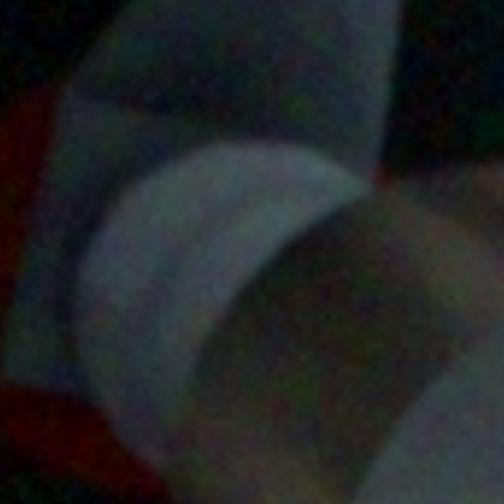

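Scene clock: 2496.17 s.
left_arm: end_effector_position=(+0.4190, +0.0927, +0.1554) hand_measured=(-1.000, -1.000, -1.000, -1.000, -1.000, -1.000) hand_load_n=(+0.0, +0.0, +0.0, +0.0, +0.0, +0.0) hand_stopped_by=(target, target, target, target, target, target) hand_force_limit=0.00 hand_speed=-0.80 end_effector_quat_wxyz=(+0.120, +0.030, +0.990, -0.066) | right_arm: end_effector_position=(+0.2596, +0.3851, +0.2216) hand_measured=(-1.000, -1.000, -0.026, -0.034, -0.200, +1.000) hand_load_n=(+0.0, +0.0, +6.0, +7.0, +8.5, +1.5) hand_stopped_by=(target, target, force, force, force, target) hand_force_limit=-0.10 hand_speed=-0.90 end_effector_quat_wxyz=(+0.080, +0.577, +0.805, +0.112)
Joint positions: left_arm=[3.659 -1.819 -1.714 2.101 -1.333 -1.009] | right_arm=[0.892 -1.352 1.631 1.055 1.717 0.546]
Joint torques (N m): left_arm=[-2.33 28.72 20.21 -2.51 1.09 -0.03] | right_arm=[4.56 -42.81 -23.13 1.7 -0.58 -1.55]
Wrist force (N): left_arm=[0.0 0.1 0.0] | right_arm=[-1.4 2.7 2.7]
Wrist torque (N m): left_arm=[0.02 0.00 -0.01] | right_arm=[0.12 0.14 0.00]
Wrist force, peak (N): left_arm=[-0.4 -0.4 -0.4] | right_arm=[-3.9 3.9 -1.4]
Hand target: left_arm +0.4190, +0.0927, +0.1554; +0.120, +0.030, +0.990, -0.066 | right_arm +0.2596, +0.3851, +0.2216; +0.080, +0.577, +0.805, +0.112 (not the last commanded pose)
Off the commanded pose: left_arm 0.000 m, 0 deg | right_arm 0.012 m, 0 deg.
move: contact (right_arm)

>>> {"fn": "move", "kwargs": {
  "target": [
    [0,0,0,0,0,0,-1,-1,-1,-1,-1,-1,0,-0.8, 0,0,0.004,0,0,0,-1,-1,0.05,-0.02,-0.18,1,-0.1,-0.9],
    [0,0,0,0,0,0,-1,-1,-1,-1,-1,-1,0,-0.8, 0.0012,0.0005,0.004,0,0,0,-1,-1,0.05,-0.02,-0.18,1,-0.1,-0.9]
  ],
  "speed": 0.03
}}

>>> {"fn": "move", "kwargs": {
  "target": [0,0,0,0,0,0,-1,-1,-1,-1,-1,-1,0,-0.8, 0,0,-0.025,0,0,0,-1,-1,0.05,-0.02,-0.18,1,-0.1,-0.9],
  "speed": 0.012,
  "stop_force": 4
}}

Scene clock: 2503.40 s.
left_arm: end_effector_position=(+0.4190, +0.0927, +0.1554) hand_measured=(-1.000, -1.000, -1.000, -1.000, -1.000, -1.000) hand_load_n=(+0.0, +0.0, +0.0, +0.0, +0.0, +0.0) hand_stopped_by=(target, target, target, target, target, target) hand_force_limit=0.00 hand_speed=-0.80 end_effector_quat_wxyz=(+0.120, +0.030, +0.990, -0.066) | right_arm: end_effector_position=(+0.2603, +0.3855, +0.2241) hand_measured=(-1.000, -1.000, -0.026, -0.034, -0.200, +1.000) hand_load_n=(+0.5, +0.0, +7.5, +6.5, +8.0, +1.0) hand_stopped_by=(target, target, force, force, force, target) hand_force_limit=-0.10 hand_speed=-0.90 end_effector_quat_wxyz=(+0.080, +0.577, +0.805, +0.113)
Joint positions: left_arm=[3.659 -1.819 -1.714 2.101 -1.333 -1.009] | right_arm=[0.891 -1.352 1.625 1.061 1.716 0.545]
Joint torques (N m): left_arm=[-0.04 28.4 21.07 -2.89 1 0.12] | right_arm=[-7.03 -18.96 -18.58 3.15 -0.56 -1.18]
Wrist force (N): left_arm=[-0.2 -0.1 -0.2] | right_arm=[-1.3 0.0 4.2]
Wrist torque (N m): left_arm=[-0.01 0.03 -0.01] | right_arm=[0.15 0.09 0.05]
Wrist force, peak (N): left_arm=[-0.4 -0.2 -0.7] | right_arm=[-1.1 -0.2 4.5]
Hand target: left_arm +0.4190, +0.0927, +0.1554; +0.120, +0.030, +0.990, -0.066 | right_arm +0.2603, +0.3854, +0.2240; +0.080, +0.577, +0.805, +0.112
Off the commanded pose: left_arm 0.000 m, 0 deg | right_arm 0.000 m, 0 deg.
move: done

Scene clock: 2504.67 s.
left_arm: end_effector_position=(+0.4190, +0.0927, +0.1554) hand_measured=(-1.000, -1.000, -1.000, -1.000, -1.000, -1.000) hand_load_n=(+0.0, +0.0, +0.0, +0.0, +0.0, +0.0) hand_stopped_by=(target, target, target, target, target, target) hand_force_limit=0.00 hand_speed=-0.80 end_effector_quat_wxyz=(+0.120, +0.030, +0.990, -0.066) | right_arm: end_effector_position=(+0.2603, +0.3854, +0.2216) hand_measured=(-1.000, -1.000, -0.026, -0.034, -0.200, +1.000) hand_load_n=(+0.0, +0.0, +6.5, +6.0, +8.5, +1.5) hand_stopped_by=(target, target, force, force, force, target) hand_force_limit=-0.10 hand_speed=-0.90 end_effector_quat_wxyz=(+0.080, +0.577, +0.805, +0.112)
Joint positions: left_arm=[3.659 -1.819 -1.714 2.101 -1.333 -1.009] | right_arm=[0.891 -1.351 1.63 1.055 1.716 0.545]
Joint torques (N m): left_arm=[-0.18 29.48 21.55 -2.72 1.12 0.1] | right_arm=[8.99 -42.24 -23.25 1.65 -1.13 -1.06]
Wrist force (N): left_arm=[-0.4 -0.1 -0.1] | right_arm=[-2.1 0.8 2.5]
Wrist torque (N m): left_arm=[-0.01 0.07 -0.03] | right_arm=[0.15 0.11 0.09]
Wrist force, peak (N): left_arm=[-0.1 -0.2 -0.5] | right_arm=[-8.0 2.4 -3.6]
Hand target: left_arm +0.4190, +0.0927, +0.1554; +0.120, +0.030, +0.990, -0.066 | right_arm +0.2603, +0.3854, +0.2216; +0.080, +0.577, +0.805, +0.112 (not the last commanded pose)
Off the commanded pose: left_arm 0.000 m, 0 deg | right_arm 0.013 m, 0 deg.
move: contact (right_arm)

>>> {"fn": "move", "kwargs": {
  "target": [
    [0,0,0,0,0,0,-1,-1,-1,-1,-1,-1,0,-0.8, 0,0,0.004,0,0,0,-1,-1,0.05,-0.02,-0.18,1,-0.1,-0.9],
    [0,0,0,0,0,0,-1,-1,-1,-1,-1,-1,0,-0.8, 0.0003,-0.0008,0.004,0,0,0,-1,-1,0.05,-0.02,-0.18,1,-0.1,-0.9]
  ],
  "speed": 0.03
}}

>>> {"fn": "move", "kwargs": {
  "target": [0,0,0,0,0,0,-1,-1,-1,-1,-1,-1,0,-0.8, 0,0,-0.025,0,0,0,-1,-1,0.05,-0.02,-0.18,1,-0.1,-0.9],
  "speed": 0.012,
  "stop_force": 4
}}

Scene clock: 2511.17 s.
left_arm: end_effector_position=(+0.4190, +0.0927, +0.1554) hand_measured=(-1.000, -1.000, -1.000, -1.000, -1.000, -1.000) hand_load_n=(+0.5, +0.0, +0.0, +0.0, +0.0, +0.0) hand_stopped_by=(target, target, target, target, target, target) hand_force_limit=0.00 hand_speed=-0.80 end_effector_quat_wxyz=(+0.120, +0.030, +0.990, -0.066) | right_arm: end_effector_position=(+0.2605, +0.3850, +0.2240) hand_measured=(-1.000, -1.000, -0.026, -0.034, -0.200, +1.000) hand_load_n=(+0.0, +0.0, +7.5, +6.0, +8.0, +0.5) hand_stopped_by=(target, target, force, force, force, target) hand_force_limit=-0.10 hand_speed=-0.90 end_effector_quat_wxyz=(+0.080, +0.577, +0.805, +0.113)
Joint positions: left_arm=[3.659 -1.819 -1.714 2.101 -1.333 -1.009] | right_arm=[0.889 -1.353 1.627 1.061 1.716 0.544]
Joint torques (N m): left_arm=[-0.43 29.04 20.77 -2.95 1.16 0.04] | right_arm=[-7.33 -39.41 -11.83 0.36 -0.8 -1.26]
Wrist force (N): left_arm=[-0.2 -0.1 -0.1] | right_arm=[-1.6 -0.2 4.2]
Wrist torque (N m): left_arm=[-0.01 0.03 -0.01] | right_arm=[0.12 0.13 0.03]
Wrist force, peak (N): left_arm=[-0.1 -0.2 -0.6] | right_arm=[-1.2 -0.2 4.6]
Hand target: left_arm +0.4190, +0.0927, +0.1554; +0.120, +0.030, +0.990, -0.066 | right_arm +0.2605, +0.3850, +0.2240; +0.080, +0.577, +0.805, +0.112
Off the commanded pose: left_arm 0.000 m, 0 deg | right_arm 0.000 m, 0 deg.
move: done

Scene clock: 2512.47 s.
left_arm: end_effector_position=(+0.4190, +0.0927, +0.1554) hand_measured=(-1.000, -1.000, -1.000, -1.000, -1.000, -1.000) hand_load_n=(+0.0, +0.5, +0.0, +0.0, +0.0, +0.0) hand_stopped_by=(target, target, target, target, target, target) hand_force_limit=0.00 hand_speed=-0.80 end_effector_quat_wxyz=(+0.120, +0.030, +0.990, -0.066) | right_arm: end_effector_position=(+0.2605, +0.3850, +0.2212) hand_measured=(-1.000, -1.000, -0.026, -0.034, -0.200, +1.000) hand_load_n=(+0.0, +0.0, +6.5, +6.0, +9.0, +1.5) hand_stopped_by=(target, target, force, force, force, target) hand_force_limit=-0.10 hand_speed=-0.90 end_effector_quat_wxyz=(+0.080, +0.577, +0.805, +0.113)
Joint positions: left_arm=[3.659 -1.819 -1.714 2.101 -1.333 -1.009] | right_arm=[0.889 -1.351 1.632 1.054 1.716 0.544]
Joint torques (N m): left_arm=[-1.32 29.83 20.24 -2.58 1.02 -0.03] | right_arm=[8.87 -41.75 -22.64 1.99 -0.72 -0.7]
Wrist force (N): left_arm=[0.1 0.1 -0.1] | right_arm=[-2.2 1.0 1.6]
Wrist torque (N m): left_arm=[0.02 -0.01 0.01] | right_arm=[0.11 0.15 0.09]
Wrist force, peak (N): left_arm=[-0.3 -0.1 -0.5] | right_arm=[-7.0 3.4 -4.8]
Hand target: left_arm +0.4190, +0.0927, +0.1554; +0.120, +0.030, +0.990, -0.066 | right_arm +0.2605, +0.3850, +0.2212; +0.080, +0.577, +0.805, +0.113 (not the last commanded pose)
Off the commanded pose: left_arm 0.000 m, 0 deg | right_arm 0.012 m, 0 deg.
move: contact (right_arm)

>>> {"fn": "move", "kwargs": {
  "target": [
    [0,0,0,0,0,0,-1,-1,-1,-1,-1,-1,0,-0.8, 0,0,0.005,0,0,0,-1,-1,0.05,-0.02,-0.18,1,-0.1,-0.9],
    [0,0,0,0,0,0,-1,-1,-1,-1,-1,-1,0,-0.8, 0.0005,-0.0013,0.005,0,0,0,-1,-1,0.05,-0.02,-0.18,1,-0.1,-0.9]
  ],
  "speed": 0.03
}}

>>> {"fn": "move", "kwargs": {
  "target": [0,0,0,0,0,0,-1,-1,-1,-1,-1,-1,0,-0.8, 0,0,-0.025,0,0,0,-1,-1,0.05,-0.02,-0.18,1,-0.1,-0.9],
  "speed": 0.012,
  "stop_force": 4
}}

Scene clock: 2520.47 s.
left_arm: end_effector_position=(+0.4190, +0.0927, +0.1554) hand_measured=(-1.000, -1.000, -1.000, -1.000, -1.000, -1.000) hand_load_n=(+0.0, +0.5, +0.0, +0.0, +0.0, +0.0) hand_stopped_by=(target, target, target, target, target, target) hand_force_limit=0.00 hand_speed=-0.80 end_effector_quat_wxyz=(+0.120, +0.030, +0.990, -0.066) | right_arm: end_effector_position=(+0.2608, +0.3842, +0.2242) hand_measured=(-1.000, -1.000, -0.026, -0.034, -0.200, +1.000) hand_load_n=(+0.0, +0.0, +7.5, +6.0, +8.0, +0.5) hand_stopped_by=(target, target, force, force, force, target) hand_force_limit=-0.10 hand_speed=-0.90 end_effector_quat_wxyz=(+0.080, +0.577, +0.805, +0.113)
Joint positions: left_arm=[3.659 -1.819 -1.714 2.101 -1.333 -1.009] | right_arm=[0.887 -1.355 1.628 1.061 1.716 0.542]
Joint torques (N m): left_arm=[-0.49 29.9 21.58 -2.84 1.05 -0.12] | right_arm=[-0.62 -33.12 -17.66 0.57 -0.45 -0.06]
Wrist force (N): left_arm=[-0.2 0.1 -0.3] | right_arm=[-1.3 -0.1 4.2]
Wrist torque (N m): left_arm=[0.03 0.02 -0.01] | right_arm=[0.12 0.09 0.05]
Wrist force, peak (N): left_arm=[-0.4 0.0 -0.6] | right_arm=[-1.4 -0.3 4.4]
Hand target: left_arm +0.4190, +0.0927, +0.1554; +0.120, +0.030, +0.990, -0.066 | right_arm +0.2608, +0.3842, +0.2242; +0.080, +0.577, +0.805, +0.113
Off the commanded pose: left_arm 0.000 m, 0 deg | right_arm 0.000 m, 0 deg.
move: done

Scene clock: 2521.80 s.
left_arm: end_effector_position=(+0.4190, +0.0927, +0.1554) hand_measured=(-1.000, -1.000, -1.000, -1.000, -1.000, -1.000) hand_load_n=(+0.0, +0.0, +0.0, +0.0, +0.0, +0.0) hand_stopped_by=(target, target, target, target, target, target) hand_force_limit=0.00 hand_speed=-0.80 end_effector_quat_wxyz=(+0.120, +0.030, +0.990, -0.066) | right_arm: end_effector_position=(+0.2608, +0.3842, +0.2207) hand_measured=(-1.000, -1.000, -0.026, -0.034, -0.200, +1.000) hand_load_n=(+0.0, +0.0, +5.5, +7.5, +9.5, +3.5) hand_stopped_by=(target, target, force, force, force, target) hand_force_limit=-0.10 hand_speed=-0.90 end_effector_quat_wxyz=(+0.080, +0.577, +0.805, +0.113)
Joint positions: left_arm=[3.659 -1.819 -1.714 2.101 -1.333 -1.009] | right_arm=[0.887 -1.353 1.635 1.052 1.716 0.542]
Joint torques (N m): left_arm=[-1.74 29.58 21.01 -2.8 0.95 0.03] | right_arm=[1.88 -42.56 -22.17 2.88 0.68 0.5]
Wrist force (N): left_arm=[-0.2 0.2 -0.4] | right_arm=[0.8 2.2 2.0]
Wrist torque (N m): left_arm=[0.05 0.02 -0.01] | right_arm=[0.11 0.29 0.16]
Wrist force, peak (N): left_arm=[-0.4 -0.4 0.1] | right_arm=[-2.6 3.7 -2.6]
Hand target: left_arm +0.4190, +0.0927, +0.1554; +0.120, +0.030, +0.990, -0.066 | right_arm +0.2608, +0.3842, +0.2207; +0.080, +0.577, +0.805, +0.113 (not the last commanded pose)
Off the commanded pose: left_arm 0.000 m, 0 deg | right_arm 0.011 m, 0 deg.
move: contact (right_arm)

>>> {"fn": "move", "kwargs": {
  "target": [
    [0,0,0,0,0,0,-1,-1,-1,-1,-1,-1,0,-0.8, 0,0,0.006,0,0,0,-1,-1,0.05,-0.02,-0.18,1,-0.1,-0.9],
    [0,0,0,0,0,0,-1,-1,-1,-1,-1,-1,0,-0.8, 0.0006,0.0005,0.006,0,0,0,-1,-1,0.05,-0.02,-0.18,1,-0.1,-0.9]
  ],
  "speed": 0.03
}}

>>> {"fn": "move", "kwargs": {
  "target": [0,0,0,0,0,0,-1,-1,-1,-1,-1,-1,0,-0.8, 0,0,-0.025,0,0,0,-1,-1,0.05,-0.02,-0.18,1,-0.1,-0.9],
  "speed": 0.012,
  "stop_force": 5
}}

Scene clock: 2528.37 s.
left_arm: end_effector_position=(+0.4190, +0.0927, +0.1554) hand_measured=(-1.000, -1.000, -1.000, -1.000, -1.000, -1.000) hand_load_n=(+0.0, +0.0, +0.0, +0.0, +0.0, +0.0) hand_stopped_by=(target, target, target, target, target, target) hand_force_limit=0.00 hand_speed=-0.80 end_effector_quat_wxyz=(+0.120, +0.030, +0.990, -0.066) | right_arm: end_effector_position=(+0.2612, +0.3845, +0.2244) hand_measured=(-1.000, -1.000, -0.026, -0.034, -0.200, +1.000) hand_load_n=(+0.0, +0.0, +7.5, +6.0, +8.0, +1.0) hand_stopped_by=(target, target, force, force, force, target) hand_force_limit=-0.10 hand_speed=-0.90 end_effector_quat_wxyz=(+0.080, +0.577, +0.805, +0.113)
Joint positions: left_arm=[3.659 -1.819 -1.714 2.101 -1.333 -1.009] | right_arm=[0.887 -1.354 1.627 1.061 1.716 0.542]
Joint torques (N m): left_arm=[-0.54 29.65 21.42 -2.88 0.88 -0.18] | right_arm=[-8.14 -18.53 -20.49 2.99 -0.57 -1.69]
Wrist force (N): left_arm=[-0.2 -0.3 -0.1] | right_arm=[-1.1 0.1 4.3]
Wrist torque (N m): left_arm=[-0.04 0.03 0.00] | right_arm=[0.15 0.05 0.07]
Wrist force, peak (N): left_arm=[-0.4 -0.5 -0.3] | right_arm=[-1.4 -0.6 4.5]
Hand target: left_arm +0.4190, +0.0927, +0.1554; +0.120, +0.030, +0.990, -0.066 | right_arm +0.2612, +0.3845, +0.2243; +0.080, +0.577, +0.805, +0.113
Off the commanded pose: left_arm 0.000 m, 0 deg | right_arm 0.000 m, 0 deg.
move: done

Scene clock: 2529.73 s.
left_arm: end_effector_position=(+0.4190, +0.0927, +0.1554) hand_measured=(-1.000, -1.000, -1.000, -1.000, -1.000, -1.000) hand_load_n=(+0.0, +0.0, +0.0, +0.0, +0.0, +0.0) hand_stopped_by=(target, target, target, target, target, target) hand_force_limit=0.00 hand_speed=-0.80 end_effector_quat_wxyz=(+0.120, +0.030, +0.990, -0.066) | right_arm: end_effector_position=(+0.2612, +0.3845, +0.2206) hand_measured=(-1.000, -1.000, -0.026, -0.034, -0.200, +1.000) hand_load_n=(+0.0, +0.0, +5.0, +7.0, +10.0, +3.5) hand_stopped_by=(target, target, force, force, force, target) hand_force_limit=-0.10 hand_speed=-0.90 end_effector_quat_wxyz=(+0.080, +0.577, +0.805, +0.113)
Joint positions: left_arm=[3.659 -1.819 -1.714 2.101 -1.333 -1.009] | right_arm=[0.887 -1.352 1.634 1.052 1.716 0.542]
Joint torques (N m): left_arm=[-0.46 28.65 21.14 -2.84 1.2 -0.08] | right_arm=[4.92 -41.3 -22.93 1.79 -0.7 -1.71]
Wrist force (N): left_arm=[-0.4 -0.2 -0.4] | right_arm=[-1.7 1.5 -0.1]
Wrist torque (N m): left_arm=[-0.01 0.05 -0.02] | right_arm=[0.19 0.25 0.12]
Wrist force, peak (N): left_arm=[-0.4 -0.2 -0.5] | right_arm=[-5.6 2.8 -5.7]
Hand target: left_arm +0.4190, +0.0927, +0.1554; +0.120, +0.030, +0.990, -0.066 | right_arm +0.2612, +0.3845, +0.2206; +0.080, +0.577, +0.805, +0.113 (not the last commanded pose)
Off the commanded pose: left_arm 0.000 m, 0 deg | right_arm 0.011 m, 0 deg.
move: contact (right_arm)

>>> {"fn": "move", "kwargs": {
  "target": [
    [0,0,0,0,0,0,-1,-1,-1,-1,-1,-1,0,-0.8, 0,0,0.006,0,0,0,-1,-1,0.05,-0.02,-0.18,1,-0.1,-0.9],
    [0,0,0,0,0,0,-1,-1,-1,-1,-1,-1,0,-0.8, 0.0033,0.0010,0.006,0,0,0.0167,-1,-1,0.05,-0.02,-0.18,1,-0.1,-0.9]
  ],
  "speed": 0.03
}}

>>> {"fn": "move", "kwargs": {
  "target": [0,0,0,0,0,0,-1,-1,-1,-1,-1,-1,0,-0.8, 0,0,-0.025,0,0,0,-1,-1,0.05,-0.02,-0.18,1,-0.1,-0.9],
  "speed": 0.012,
  "stop_force": 5
}}

Scene clock: 2559.23 s.
left_arm: end_effector_position=(+0.4190, +0.0927, +0.1554) hand_measured=(-1.000, -1.000, -1.000, -1.000, -1.000, -1.000) hand_load_n=(+0.0, +0.0, +0.0, +0.0, +0.0, +0.5) hand_stopped_by=(target, target, target, target, target, target) hand_force_limit=0.00 hand_speed=-0.80 end_effector_quat_wxyz=(+0.120, +0.030, +0.990, -0.066) | right_arm: end_effector_position=(+0.2632, +0.3851, +0.2242) hand_measured=(-1.000, -1.000, -0.026, -0.034, -0.200, +1.000) hand_load_n=(+0.0, +0.0, +7.5, +6.0, +8.0, +0.5) hand_stopped_by=(target, target, force, force, force, target) hand_force_limit=-0.10 hand_speed=-0.90 end_effector_quat_wxyz=(+0.077, +0.555, +0.820, +0.115)
Joint positions: left_arm=[3.659 -1.819 -1.714 2.101 -1.333 -1.009] | right_arm=[0.871 -1.367 1.641 1.051 1.699 0.474]
Joint torques (N m): left_arm=[-1.91 30.48 21.41 -2.79 1.21 0.07] | right_arm=[5.04 -32 -19.58 1.98 1.48 1.61]
Wrist force (N): left_arm=[-0.3 0.0 -0.3] | right_arm=[-1.5 -0.1 4.6]
Wrist torque (N m): left_arm=[0.02 0.03 -0.02] | right_arm=[0.12 0.11 -0.02]
Wrist force, peak (N): left_arm=[-0.4 -0.2 -0.4] | right_arm=[-1.5 -0.1 4.6]
Hand target: left_arm +0.4190, +0.0927, +0.1554; +0.120, +0.030, +0.990, -0.066 | right_arm +0.2632, +0.3851, +0.2242; +0.077, +0.555, +0.820, +0.115
Off the commanded pose: left_arm 0.000 m, 0 deg | right_arm 0.000 m, 0 deg.
move: done

Scene clock: 2560.57 s.
left_arm: end_effector_position=(+0.4190, +0.0927, +0.1554) hand_measured=(-1.000, -1.000, -1.000, -1.000, -1.000, -1.000) hand_load_n=(+0.0, +0.0, +0.0, +0.0, +0.0, +0.5) hand_stopped_by=(target, target, target, target, target, target) hand_force_limit=0.00 hand_speed=-0.80 end_effector_quat_wxyz=(+0.120, +0.030, +0.990, -0.066) | right_arm: end_effector_position=(+0.2632, +0.3851, +0.2209) hand_measured=(-1.000, -1.000, -0.026, -0.034, -0.200, +1.000) hand_load_n=(+0.0, +0.0, +6.0, +7.0, +9.5, +2.5) hand_stopped_by=(target, target, force, force, force, target) hand_force_limit=-0.10 hand_speed=-0.90 end_effector_quat_wxyz=(+0.077, +0.555, +0.820, +0.115)
Joint positions: left_arm=[3.659 -1.819 -1.714 2.101 -1.333 -1.009] | right_arm=[0.871 -1.365 1.647 1.042 1.699 0.474]
Joint torques (N m): left_arm=[-0.53 29.72 22.15 -2.96 0.96 -0.02] | right_arm=[0.35 -41.4 -23.24 1.45 -0.79 -0.9]
Wrist force (N): left_arm=[0.0 0.0 -0.2] | right_arm=[-1.9 1.2 1.1]
Wrist torque (N m): left_arm=[0.01 0.00 -0.01] | right_arm=[0.16 0.23 -0.01]
Wrist force, peak (N): left_arm=[-0.4 -0.2 -0.4] | right_arm=[-5.3 3.0 -4.2]
Hand target: left_arm +0.4190, +0.0927, +0.1554; +0.120, +0.030, +0.990, -0.066 | right_arm +0.2632, +0.3851, +0.2209; +0.077, +0.555, +0.820, +0.115 (not the last commanded pose)
Off the commanded pose: left_arm 0.000 m, 0 deg | right_arm 0.012 m, 0 deg.
move: contact (right_arm)

>>> {"fn": "move", "kwargs": {
  "target": [
    [0,0,0,0,0,0,-1,-1,-1,-1,-1,-1,0,-0.8, 0,0,0.006,0,0,0,-1,-1,0.05,-0.02,-0.18,1,-0.1,-0.9],
    [0,0,0,0,0,0,-1,-1,-1,-1,-1,-1,0,-0.8, -0.008,-0.0025,0.006,0,0,-0.0333,-1,-1,0.05,-0.02,-0.18,1,-0.1,-0.9]
  ],
  "speed": 0.03
}}

>>> {"fn": "move", "kwargs": {
  "target": [0,0,0,0,0,0,-1,-1,-1,-1,-1,-1,0,-0.8, 0,0,-0.025,0,0,0,-1,-1,0.05,-0.02,-0.18,1,-0.1,-0.9],
  "speed": 0.012,
  "stop_force": 5
}}

Scene clock: 2571.13 s.
left_arm: end_effector_position=(+0.4190, +0.0927, +0.1554) hand_measured=(-1.000, -1.000, -1.000, -1.000, -1.000, -1.000) hand_load_n=(+0.0, +0.0, +0.0, +0.0, +0.0, +0.0) hand_stopped_by=(target, target, target, target, target, target) hand_force_limit=0.00 hand_speed=-0.80 end_effector_quat_wxyz=(+0.120, +0.030, +0.990, -0.066) | right_arm: end_effector_position=(+0.2584, +0.3836, +0.2245) hand_measured=(-1.000, -1.000, -0.026, -0.034, -0.200, +1.000) hand_load_n=(+0.0, +0.0, +7.5, +6.0, +8.0, +0.5) hand_stopped_by=(target, target, force, force, force, target) hand_force_limit=-0.10 hand_speed=-0.90 end_effector_quat_wxyz=(+0.083, +0.597, +0.790, +0.111)
Joint positions: left_arm=[3.659 -1.819 -1.714 2.101 -1.333 -1.009] | right_arm=[0.904 -1.342 1.614 1.072 1.732 0.61]
Joint torques (N m): left_arm=[-1.4 30.43 21.15 -2.95 1.15 -0.09] | right_arm=[-5.31 -29.95 -16.49 1.65 0.02 -1.76]
Wrist force (N): left_arm=[-0.2 0.1 -0.2] | right_arm=[-1.3 -0.2 3.9]
Wrist torque (N m): left_arm=[0.02 0.03 -0.02] | right_arm=[0.14 0.10 -0.07]
Wrist force, peak (N): left_arm=[-0.6 -0.4 -0.2] | right_arm=[-1.5 -0.3 4.6]
Hand target: left_arm +0.4190, +0.0927, +0.1554; +0.120, +0.030, +0.990, -0.066 | right_arm +0.2584, +0.3836, +0.2245; +0.083, +0.597, +0.790, +0.111
Off the commanded pose: left_arm 0.000 m, 0 deg | right_arm 0.000 m, 0 deg.
move: done

Scene clock: 2572.50 s.
left_arm: end_effector_position=(+0.4190, +0.0927, +0.1554) hand_measured=(-1.000, -1.000, -1.000, -1.000, -1.000, -1.000) hand_load_n=(+0.0, +0.0, +0.0, +0.0, +0.0, +0.0) hand_stopped_by=(target, target, target, target, target, target) hand_force_limit=0.00 hand_speed=-0.80 end_effector_quat_wxyz=(+0.120, +0.030, +0.990, -0.066) | right_arm: end_effector_position=(+0.2584, +0.3836, +0.2206) hand_measured=(-1.000, -1.000, -0.026, -0.034, -0.200, +1.000) hand_load_n=(+0.0, +0.0, +5.0, +8.5, +9.5, +3.5) hand_stopped_by=(target, target, force, force, force, target) hand_force_limit=-0.10 hand_speed=-0.90 end_effector_quat_wxyz=(+0.083, +0.597, +0.790, +0.111)
Joint positions: left_arm=[3.659 -1.819 -1.714 2.101 -1.333 -1.009] | right_arm=[0.904 -1.34 1.622 1.062 1.731 0.61]
Joint torques (N m): left_arm=[-0.74 29.04 19.87 -3.07 1.13 -0.21] | right_arm=[1.03 -42.52 -21.42 2.58 0.06 -0.79]
Wrist force (N): left_arm=[0.0 0.1 -0.3] | right_arm=[1.2 3.5 1.3]
Wrist torque (N m): left_arm=[0.03 -0.01 0.00] | right_arm=[0.13 0.35 0.12]
Wrist force, peak (N): left_arm=[-0.3 -0.1 -0.7] | right_arm=[-0.7 4.5 -1.1]
Hand target: left_arm +0.4190, +0.0927, +0.1554; +0.120, +0.030, +0.990, -0.066 | right_arm +0.2584, +0.3836, +0.2206; +0.083, +0.597, +0.790, +0.111 (not the last commanded pose)
Off the commanded pose: left_arm 0.000 m, 0 deg | right_arm 0.011 m, 0 deg.
move: contact (right_arm)

>>> {"fn": "move", "kwargs": {
  "target": [
    [0,0,0,0,0,0,-1,-1,-1,-1,-1,-1,0,-0.8, 0,0,0.006,0,0,0,-1,-1,0.05,-0.02,-0.18,1,-0.1,-0.9],
    [0,0,0,0,0,0,-1,-1,-1,-1,-1,-1,0,-0.8, 0.0006,0.0009,0.006,0,0,0,-1,-1,0.05,-0.02,-0.18,1,-0.1,-0.9]
  ],
  "speed": 0.03
}}

>>> {"fn": "move", "kwargs": {
  "target": [0,0,0,0,0,0,-1,-1,-1,-1,-1,-1,0,-0.8, 0,0,-0.025,0,0,0,-1,-1,0.05,-0.02,-0.18,1,-0.1,-0.9],
  "speed": 0.006,
  "stop_force": 3
}}

>>> {"fn": "move", "kwargs": {
  "target": [0,0,0,0,0,0,-1,-1,-1,-1,-1,-1,0,-0.8, 0,0,-0.00083,0,0,0,-1,-1,0.05,-0.02,-0.18,1,-0.1,-0.9],
  "speed": 0.012
}}

>>> {"fn": "move", "kwargs": {
  "target": [0,0,0,0,0,0,-1,-1,-1,-1,-1,-1,0,-0.8, 0,0,-0.00083,0,0,0,-1,-1,0.05,-0.02,-0.18,1,-0.1,-0.9],
  "speed": 0.012
}}

Scene clock: 2584.97 s.
left_arm: end_effector_position=(+0.4190, +0.0927, +0.1554) hand_measured=(-1.000, -1.000, -1.000, -1.000, -1.000, -1.000) hand_load_n=(+0.0, +0.0, +0.0, +0.0, -0.5, +0.0) hand_stopped_by=(target, target, target, target, target, target) hand_force_limit=0.00 hand_speed=-0.80 end_effector_quat_wxyz=(+0.120, +0.030, +0.990, -0.066) | right_arm: end_effector_position=(+0.2588, +0.3842, +0.2243) hand_measured=(-1.000, -1.000, -0.026, -0.034, -0.200, +1.000) hand_load_n=(+0.0, +0.0, +7.5, +6.0, +8.0, +0.5) hand_stopped_by=(target, target, force, force, force, target) hand_force_limit=-0.10 hand_speed=-0.90 end_effector_quat_wxyz=(+0.083, +0.597, +0.790, +0.111)
Joint positions: left_arm=[3.659 -1.819 -1.714 2.101 -1.333 -1.009] | right_arm=[0.904 -1.341 1.613 1.071 1.731 0.61]
Joint torques (N m): left_arm=[0.06 30.09 21.32 -2.9 0.84 -0.01] | right_arm=[8.63 -20.93 -17.77 3.32 1.99 0.78]
Wrist force (N): left_arm=[-0.3 -0.1 -0.4] | right_arm=[-1.4 -0.1 4.1]
Wrist torque (N m): left_arm=[0.01 0.03 -0.01] | right_arm=[0.13 0.11 -0.04]
Wrist force, peak (N): left_arm=[-0.3 0.0 -0.7] | right_arm=[-1.3 0.1 4.2]
Hand target: left_arm +0.4190, +0.0927, +0.1554; +0.120, +0.030, +0.990, -0.066 | right_arm +0.2587, +0.3841, +0.2242; +0.083, +0.597, +0.790, +0.111
Off the commanded pose: left_arm 0.000 m, 0 deg | right_arm 0.000 m, 0 deg.
move: done

Scene clock: 2586.73 s.
left_arm: end_effector_position=(+0.4190, +0.0927, +0.1554) hand_measured=(-1.000, -1.000, -1.000, -1.000, -1.000, -1.000) hand_load_n=(+0.0, +0.0, +0.0, +0.0, +0.0, +0.0) hand_stopped_by=(target, target, target, target, target, target) hand_force_limit=0.00 hand_speed=-0.80 end_effector_quat_wxyz=(+0.120, +0.030, +0.990, -0.066) | right_arm: end_effector_position=(+0.2587, +0.3842, +0.2207) hand_measured=(-1.000, -1.000, -0.026, -0.034, -0.200, +1.000) hand_load_n=(+0.5, +0.0, +5.5, +7.0, +9.5, +3.0) hand_stopped_by=(target, target, force, force, force, target) hand_force_limit=-0.10 hand_speed=-0.90 end_effector_quat_wxyz=(+0.083, +0.597, +0.790, +0.111)
Joint positions: left_arm=[3.659 -1.819 -1.714 2.101 -1.333 -1.009] | right_arm=[0.904 -1.338 1.619 1.063 1.731 0.61]
Joint torques (N m): left_arm=[0.13 30.75 21.11 -2.84 1.2 -0.16] | right_arm=[7.58 -42.71 -22.87 3.48 -0.61 0.66]
Wrist force (N): left_arm=[-0.3 0.0 -0.2] | right_arm=[-0.8 1.0 1.1]
Wrist torque (N m): left_arm=[0.01 0.04 -0.02] | right_arm=[0.19 0.29 0.01]
Wrist force, peak (N): left_arm=[-0.4 -0.5 -0.4] | right_arm=[-1.6 0.0 4.2]
Hand target: left_arm +0.4190, +0.0927, +0.1554; +0.120, +0.030, +0.990, -0.066 | right_arm +0.2587, +0.3842, +0.2207; +0.083, +0.597, +0.790, +0.111 (not the last commanded pose)
Off the commanded pose: left_arm 0.000 m, 0 deg | right_arm 0.012 m, 0 deg.
move: contact (right_arm)

Scene clock: 2587.43 s.
left_arm: end_effector_position=(+0.4190, +0.0927, +0.1554) hand_measured=(-1.000, -1.000, -1.000, -1.000, -1.000, -1.000) hand_load_n=(+0.0, +0.0, +0.0, +0.0, +0.0, +0.0) hand_stopped_by=(target, target, target, target, target, target) hand_force_limit=0.00 hand_speed=-0.80 end_effector_quat_wxyz=(+0.120, +0.030, +0.990, -0.066) | right_arm: end_effector_position=(+0.2587, +0.3842, +0.2202) hand_measured=(-1.000, -1.000, -0.026, -0.034, -0.200, +1.000) hand_load_n=(+0.0, +0.0, +4.0, +6.5, +10.5, +4.5) hand_stopped_by=(target, target, force, force, force, target) hand_force_limit=-0.10 hand_speed=-0.90 end_effector_quat_wxyz=(+0.083, +0.597, +0.790, +0.111)
Joint positions: left_arm=[3.659 -1.819 -1.714 2.101 -1.333 -1.009] | right_arm=[0.904 -1.338 1.62 1.062 1.731 0.61]
Joint torques (N m): left_arm=[-1.29 29.33 19.97 -2.64 0.98 -0.06] | right_arm=[7.28 -14.56 -9.97 0.25 -0.76 0.78]
Wrist force (N): left_arm=[-0.2 0.1 0.0] | right_arm=[-4.8 2.7 -4.5]
Wrist torque (N m): left_arm=[0.02 0.03 -0.02] | right_arm=[0.18 0.31 0.05]
Wrist force, peak (N): left_arm=[-0.3 -0.4 -0.3] | right_arm=[-4.8 2.7 -4.5]
Hand target: left_arm +0.4190, +0.0927, +0.1554; +0.120, +0.030, +0.990, -0.066 | right_arm +0.2587, +0.3842, +0.2202; +0.083, +0.597, +0.790, +0.111
Off the commanded pose: left_arm 0.000 m, 0 deg | right_arm 0.000 m, 0 deg.
move: done

Scene clock: 2588.13 s.
left_arm: end_effector_position=(+0.4190, +0.0927, +0.1554) hand_measured=(-1.000, -1.000, -1.000, -1.000, -1.000, -1.000) hand_load_n=(+0.0, +0.0, +0.0, +0.5, +0.0, +0.0) hand_stopped_by=(target, target, target, target, target, target) hand_force_limit=0.00 hand_speed=-0.80 end_effector_quat_wxyz=(+0.120, +0.030, +0.990, -0.066) | right_arm: end_effector_position=(+0.2587, +0.3841, +0.2197) hand_measured=(-1.000, -1.000, -0.026, -0.034, -0.200, +1.000) hand_load_n=(+0.0, +0.0, +2.5, +6.0, +12.5, +6.0) hand_stopped_by=(target, target, force, force, force, target) hand_force_limit=-0.10 hand_speed=-0.90 end_effector_quat_wxyz=(+0.083, +0.597, +0.790, +0.111)
Joint positions: left_arm=[3.659 -1.819 -1.714 2.101 -1.333 -1.009] | right_arm=[0.904 -1.338 1.621 1.06 1.732 0.61]
Joint torques (N m): left_arm=[-1.06 30.16 20.66 -3.08 0.99 -0.01] | right_arm=[7.42 -10.76 -8.55 -0.62 -1.31 0.65]
Wrist force (N): left_arm=[-0.4 -0.2 -0.1] | right_arm=[-9.9 5.1 -10.9]
Wrist torque (N m): left_arm=[-0.02 0.06 -0.02] | right_arm=[0.19 0.28 0.14]
Wrist force, peak (N): left_arm=[-0.3 0.0 -0.5] | right_arm=[-10.1 5.0 -11.2]
Hand target: left_arm +0.4190, +0.0927, +0.1554; +0.120, +0.030, +0.990, -0.066 | right_arm +0.2587, +0.3842, +0.2197; +0.083, +0.597, +0.790, +0.111
Off the commanded pose: left_arm 0.000 m, 0 deg | right_arm 0.000 m, 0 deg.
move: done

>>> {"fn": "move", "kwargs": {
  "target": [0,0,0,0,0,0,-1,-1,-1,-1,-1,-1,0,-0.8, 0.0006,-0.0006,0,0,0,0,-1,-1,0.05,-0.02,-0.18,1,-0.1,-0.9],
  "speed": 0.01
}}

>>> {"fn": "move", "kwargs": {
  "target": [0,0,0,0,0,0,-1,-1,-1,-1,-1,-1,0,-0.8, 0.0006,-0.0006,0,0,0,0,-1,-1,0.05,-0.02,-0.18,1,-0.1,-0.9],
  "speed": 0.01
}}

Scene clock: 2596.00 s.
left_arm: end_effector_position=(+0.4190, +0.0927, +0.1554) hand_measured=(-1.000, -1.000, -1.000, -1.000, -1.000, -1.000) hand_load_n=(+0.0, +0.0, +0.0, +0.0, +0.0, +0.0) hand_stopped_by=(target, target, target, target, target, target) hand_force_limit=0.00 hand_speed=-0.80 end_effector_quat_wxyz=(+0.120, +0.030, +0.990, -0.066) | right_arm: end_effector_position=(+0.2591, +0.3838, +0.2197) hand_measured=(-1.000, -1.000, -0.026, -0.034, -0.200, +1.000) hand_load_n=(+0.0, +0.0, +3.0, +7.5, +11.5, +6.0) hand_stopped_by=(target, target, force, force, force, target) hand_force_limit=-0.10 hand_speed=-0.90 end_effector_quat_wxyz=(+0.083, +0.597, +0.790, +0.111)
Joint positions: left_arm=[3.659 -1.819 -1.714 2.101 -1.333 -1.009] | right_arm=[0.903 -1.338 1.622 1.06 1.731 0.608]
Joint torques (N m): left_arm=[-1.04 30.45 21.29 -2.81 1.36 -0.16] | right_arm=[-6.22 -38.36 -9.24 0.19 -2.11 -1.6]
Wrist force (N): left_arm=[-0.2 -0.2 -0.1] | right_arm=[-5.1 3.5 -6.7]
Wrist torque (N m): left_arm=[-0.02 0.03 -0.01] | right_arm=[0.15 0.37 0.18]
Wrist force, peak (N): left_arm=[-0.2 -0.3 -0.6] | right_arm=[-10.5 5.2 -11.5]
Hand target: left_arm +0.4190, +0.0927, +0.1554; +0.120, +0.030, +0.990, -0.066 | right_arm +0.2591, +0.3838, +0.2197; +0.083, +0.597, +0.790, +0.111
Off the commanded pose: left_arm 0.000 m, 0 deg | right_arm 0.000 m, 0 deg.
move: done

Scene clock: 2596.70 s.
left_arm: end_effector_position=(+0.4190, +0.0927, +0.1554) hand_measured=(-1.000, -1.000, -1.000, -1.000, -1.000, -1.000) hand_load_n=(+0.0, +0.0, +0.0, +0.0, +0.0, -0.5) hand_stopped_by=(target, target, target, target, target, target) hand_force_limit=0.00 hand_speed=-0.80 end_effector_quat_wxyz=(+0.120, +0.030, +0.990, -0.066) | right_arm: end_effector_position=(+0.2595, +0.3834, +0.2197) hand_measured=(-1.000, -1.000, -0.026, -0.034, -0.200, +1.000) hand_load_n=(+0.0, +0.0, +4.0, +9.0, +11.0, +5.5) hand_stopped_by=(target, target, force, force, force, target) hand_force_limit=-0.10 hand_speed=-0.90 end_effector_quat_wxyz=(+0.083, +0.597, +0.790, +0.111)
Joint positions: left_arm=[3.659 -1.819 -1.714 2.101 -1.333 -1.009] | right_arm=[0.901 -1.339 1.622 1.06 1.731 0.607]
Joint torques (N m): left_arm=[-1.24 30.39 20.38 -3.06 0.98 -0.14] | right_arm=[-7.46 -39.98 -9.24 1.05 -0.64 -1.4]
Wrist force (N): left_arm=[0.0 0.1 -0.3] | right_arm=[-0.1 2.2 -2.5]
Wrist torque (N m): left_arm=[0.04 0.00 0.00] | right_arm=[0.13 0.43 0.15]
Wrist force, peak (N): left_arm=[-0.3 -0.3 -0.5] | right_arm=[-5.0 3.5 -6.8]
Hand target: left_arm +0.4190, +0.0927, +0.1554; +0.120, +0.030, +0.990, -0.066 | right_arm +0.2595, +0.3834, +0.2197; +0.083, +0.597, +0.790, +0.111
Off the commanded pose: left_arm 0.000 m, 0 deg | right_arm 0.000 m, 0 deg.
move: done

>>> {"fn": "move", "kwargs": {
  "target": [0,0,0,0,0,0,-1,-1,-1,-1,-1,-1,0,-0.8, 0.0007,0.0003,0,0,0,0,-1,-1,0.05,-0.02,-0.18,1,-0.1,-0.9],
  "speed": 0.01
}}

>>> {"fn": "move", "kwargs": {
  "target": [0,0,0,0,0,0,-1,-1,-1,-1,-1,-1,0,-0.8, 0.0007,0.0003,0,0,0,0,-1,-1,0.05,-0.02,-0.18,1,-0.1,-0.9],
  "speed": 0.01
}}

Scene clock: 2601.70 s.
left_arm: end_effector_position=(+0.4190, +0.0927, +0.1554) hand_measured=(-1.000, -1.000, -1.000, -1.000, -1.000, -1.000) hand_load_n=(+0.0, +0.0, +0.0, +0.0, +0.0, +0.0) hand_stopped_by=(target, target, target, target, target, target) hand_force_limit=0.00 hand_speed=-0.80 end_effector_quat_wxyz=(+0.120, +0.030, +0.990, -0.066) | right_arm: end_effector_position=(+0.2599, +0.3836, +0.2197) hand_measured=(-1.000, -1.000, -0.026, -0.034, -0.200, +1.000) hand_load_n=(+0.0, +0.0, +4.0, +8.0, +11.0, +5.5) hand_stopped_by=(target, target, force, force, force, target) hand_force_limit=-0.10 hand_speed=-0.90 end_effector_quat_wxyz=(+0.083, +0.597, +0.790, +0.111)
Joint positions: left_arm=[3.659 -1.819 -1.714 2.101 -1.333 -1.009] | right_arm=[0.901 -1.338 1.622 1.06 1.731 0.607]
Joint torques (N m): left_arm=[-0.94 31.03 22.72 -2.95 1.04 0.02] | right_arm=[-8.31 -14.83 -20.54 3.17 -1.14 -1.62]
Wrist force (N): left_arm=[-0.3 0.1 -0.1] | right_arm=[-2.2 1.6 -3.6]
Wrist torque (N m): left_arm=[0.03 0.03 -0.02] | right_arm=[0.07 0.42 0.12]
Wrist force, peak (N): left_arm=[-0.4 -0.3 -0.5] | right_arm=[-2.1 2.2 -3.7]
Hand target: left_arm +0.4190, +0.0927, +0.1554; +0.120, +0.030, +0.990, -0.066 | right_arm +0.2599, +0.3836, +0.2197; +0.083, +0.597, +0.790, +0.111
Off the commanded pose: left_arm 0.000 m, 0 deg | right_arm 0.000 m, 0 deg.
move: done

Scene clock: 2602.40 s.
left_arm: end_effector_position=(+0.4190, +0.0927, +0.1554) hand_measured=(-1.000, -1.000, -1.000, -1.000, -1.000, -1.000) hand_load_n=(+0.0, +0.0, +0.0, +0.0, +0.0, +0.0) hand_stopped_by=(target, target, target, target, target, target) hand_force_limit=0.00 hand_speed=-0.80 end_effector_quat_wxyz=(+0.120, +0.030, +0.990, -0.066) | right_arm: end_effector_position=(+0.2603, +0.3838, +0.2197) hand_measured=(-1.000, -1.000, -0.026, -0.034, -0.200, +1.000) hand_load_n=(+0.0, +0.0, +4.0, +8.0, +11.5, +5.5) hand_stopped_by=(target, target, force, force, force, target) hand_force_limit=-0.10 hand_speed=-0.90 end_effector_quat_wxyz=(+0.083, +0.597, +0.790, +0.111)
Joint positions: left_arm=[3.659 -1.819 -1.714 2.101 -1.333 -1.009] | right_arm=[0.9 -1.337 1.621 1.06 1.731 0.606]
Joint torques (N m): left_arm=[-0.43 30.03 20.82 -3.02 1.14 -0.13] | right_arm=[-7.03 -15.26 -20.84 3.04 -1.58 -1.76]
Wrist force (N): left_arm=[-0.2 -0.2 -0.1] | right_arm=[-2.8 2.0 -4.1]
Wrist torque (N m): left_arm=[-0.02 0.03 -0.01] | right_arm=[0.16 0.35 0.14]
Wrist force, peak (N): left_arm=[-0.3 0.3 -0.3] | right_arm=[-3.3 1.9 -4.3]
Hand target: left_arm +0.4190, +0.0927, +0.1554; +0.120, +0.030, +0.990, -0.066 | right_arm +0.2603, +0.3838, +0.2197; +0.083, +0.597, +0.790, +0.111
Off the commanded pose: left_arm 0.000 m, 0 deg | right_arm 0.000 m, 0 deg.
move: done

>>> {"fn": "move", "kwargs": {
  "target": [0,0,0,0,0,0,-1,-1,-1,-1,-1,-1,0,-0.8, -0.0005,-0.001,0,0,0,0,-1,-1,0.05,-0.02,-0.18,1,-0.1,-0.9],
  "speed": 0.01
}}

>>> {"fn": "move", "kwargs": {
  "target": [0,0,0,0,0,0,-1,-1,-1,-1,-1,-1,0,-0.8, 0.00023,-0.0008,0,0,0,0,-1,-1,0.05,-0.02,-0.18,1,-0.1,-0.9],
  "speed": 0.01
}}

>>> {"fn": "move", "kwargs": {
  "target": [0,0,0,0,0,0,-1,-1,-1,-1,-1,-1,0,-0.8, 0.00023,-0.0008,0,0,0,0,-1,-1,0.05,-0.02,-0.18,1,-0.1,-0.9],
  "speed": 0.01
}}

Scene clock: 2611.60 s.
left_arm: end_effector_position=(+0.4190, +0.0927, +0.1554) hand_measured=(-1.000, -1.000, -1.000, -1.000, -1.000, -1.000) hand_load_n=(+0.0, +0.0, +0.0, +0.0, +0.0, +0.0) hand_stopped_by=(target, target, target, target, target, target) hand_force_limit=0.00 hand_speed=-0.80 end_effector_quat_wxyz=(+0.120, +0.030, +0.990, -0.066) | right_arm: end_effector_position=(+0.2600, +0.3832, +0.2197) hand_measured=(-1.000, -1.000, -0.026, -0.034, -0.200, +1.000) hand_load_n=(+0.0, +0.0, +5.0, +10.0, +11.0, +5.5) hand_stopped_by=(target, target, force, force, force, target) hand_force_limit=-0.10 hand_speed=-0.90 end_effector_quat_wxyz=(+0.083, +0.597, +0.790, +0.111)
Joint positions: left_arm=[3.659 -1.819 -1.714 2.101 -1.333 -1.009] | right_arm=[0.9 -1.339 1.623 1.059 1.73 0.606]
Joint torques (N m): left_arm=[-0.03 30.28 20.76 -3.16 1.06 -0.19] | right_arm=[-9.93 -40.64 -10.97 1.58 0.52 -1.52]
Wrist force (N): left_arm=[-0.1 -0.1 -0.2] | right_arm=[2.4 2.5 -0.2]
Wrist torque (N m): left_arm=[0.00 0.01 0.00] | right_arm=[0.17 0.44 0.19]
Wrist force, peak (N): left_arm=[-0.5 -0.3 -0.4] | right_arm=[-3.3 2.2 -4.2]
Hand target: left_arm +0.4190, +0.0927, +0.1554; +0.120, +0.030, +0.990, -0.066 | right_arm +0.2600, +0.3832, +0.2197; +0.083, +0.597, +0.790, +0.111
Off the commanded pose: left_arm 0.000 m, 0 deg | right_arm 0.000 m, 0 deg.
move: done

Scene clock: 2612.30 s.
left_arm: end_effector_position=(+0.4190, +0.0927, +0.1554) hand_measured=(-1.000, -1.000, -1.000, -1.000, -1.000, -1.000) hand_load_n=(+0.0, +0.0, +0.0, +0.0, +0.5, +0.0) hand_stopped_by=(target, target, target, target, target, target) hand_force_limit=0.00 hand_speed=-0.80 end_effector_quat_wxyz=(+0.120, +0.030, +0.990, -0.066) | right_arm: end_effector_position=(+0.2601, +0.3827, +0.2197) hand_measured=(-1.000, -1.000, -0.026, -0.034, -0.200, +1.000) hand_load_n=(+0.0, +0.0, +4.5, +10.0, +11.0, +6.0) hand_stopped_by=(target, target, force, force, force, target) hand_force_limit=-0.10 hand_speed=-0.90 end_effector_quat_wxyz=(+0.083, +0.597, +0.790, +0.111)
Joint positions: left_arm=[3.659 -1.819 -1.714 2.101 -1.333 -1.009] | right_arm=[0.899 -1.34 1.624 1.059 1.73 0.605]
Joint torques (N m): left_arm=[-0.48 29.34 20.76 -3.05 0.99 0.11] | right_arm=[-8.6 -40.44 -9.59 1.54 -0.04 -1.33]
Wrist force (N): left_arm=[-0.3 -0.3 -0.4] | right_arm=[2.6 2.6 -0.7]
Wrist torque (N m): left_arm=[-0.03 0.05 -0.01] | right_arm=[0.19 0.53 0.17]
Wrist force, peak (N): left_arm=[-0.2 -0.4 -0.5] | right_arm=[3.0 2.6 -0.2]
Hand target: left_arm +0.4190, +0.0927, +0.1554; +0.120, +0.030, +0.990, -0.066 | right_arm +0.2601, +0.3827, +0.2197; +0.083, +0.597, +0.790, +0.111
Off the commanded pose: left_arm 0.000 m, 0 deg | right_arm 0.000 m, 0 deg.
move: done

Scene clock: 2613.00 s.
left_arm: end_effector_position=(+0.4190, +0.0927, +0.1554) hand_measured=(-1.000, -1.000, -1.000, -1.000, -1.000, -1.000) hand_load_n=(+0.0, +0.0, +0.0, -0.5, +0.0, +0.0) hand_stopped_by=(target, target, target, target, target, target) hand_force_limit=0.00 hand_speed=-0.80 end_effector_quat_wxyz=(+0.120, +0.030, +0.990, -0.066) | right_arm: end_effector_position=(+0.2603, +0.3822, +0.2197) hand_measured=(-1.000, -1.000, -0.026, -0.034, -0.200, +1.000) hand_load_n=(+0.0, +0.0, +4.0, +10.5, +11.0, +6.0) hand_stopped_by=(target, target, force, force, force, target) hand_force_limit=-0.10 hand_speed=-0.90 end_effector_quat_wxyz=(+0.083, +0.597, +0.790, +0.111)
Joint positions: left_arm=[3.659 -1.819 -1.714 2.101 -1.333 -1.009] | right_arm=[0.898 -1.341 1.625 1.059 1.73 0.604]
Joint torques (N m): left_arm=[-1.16 31.17 20.04 -2.74 1 -0.16] | right_arm=[-8.53 -39.67 -9.68 1.52 0.13 -1.33]
Wrist force (N): left_arm=[-0.3 -0.3 -0.5] | right_arm=[3.1 2.6 -0.7]
Wrist torque (N m): left_arm=[-0.01 0.03 -0.02] | right_arm=[0.18 0.52 0.20]
Wrist force, peak (N): left_arm=[-0.3 -0.3 -0.5] | right_arm=[3.2 2.5 -0.8]
Hand target: left_arm +0.4190, +0.0927, +0.1554; +0.120, +0.030, +0.990, -0.066 | right_arm +0.2603, +0.3822, +0.2197; +0.083, +0.597, +0.790, +0.111
Off the commanded pose: left_arm 0.000 m, 0 deg | right_arm 0.000 m, 0 deg.
move: done


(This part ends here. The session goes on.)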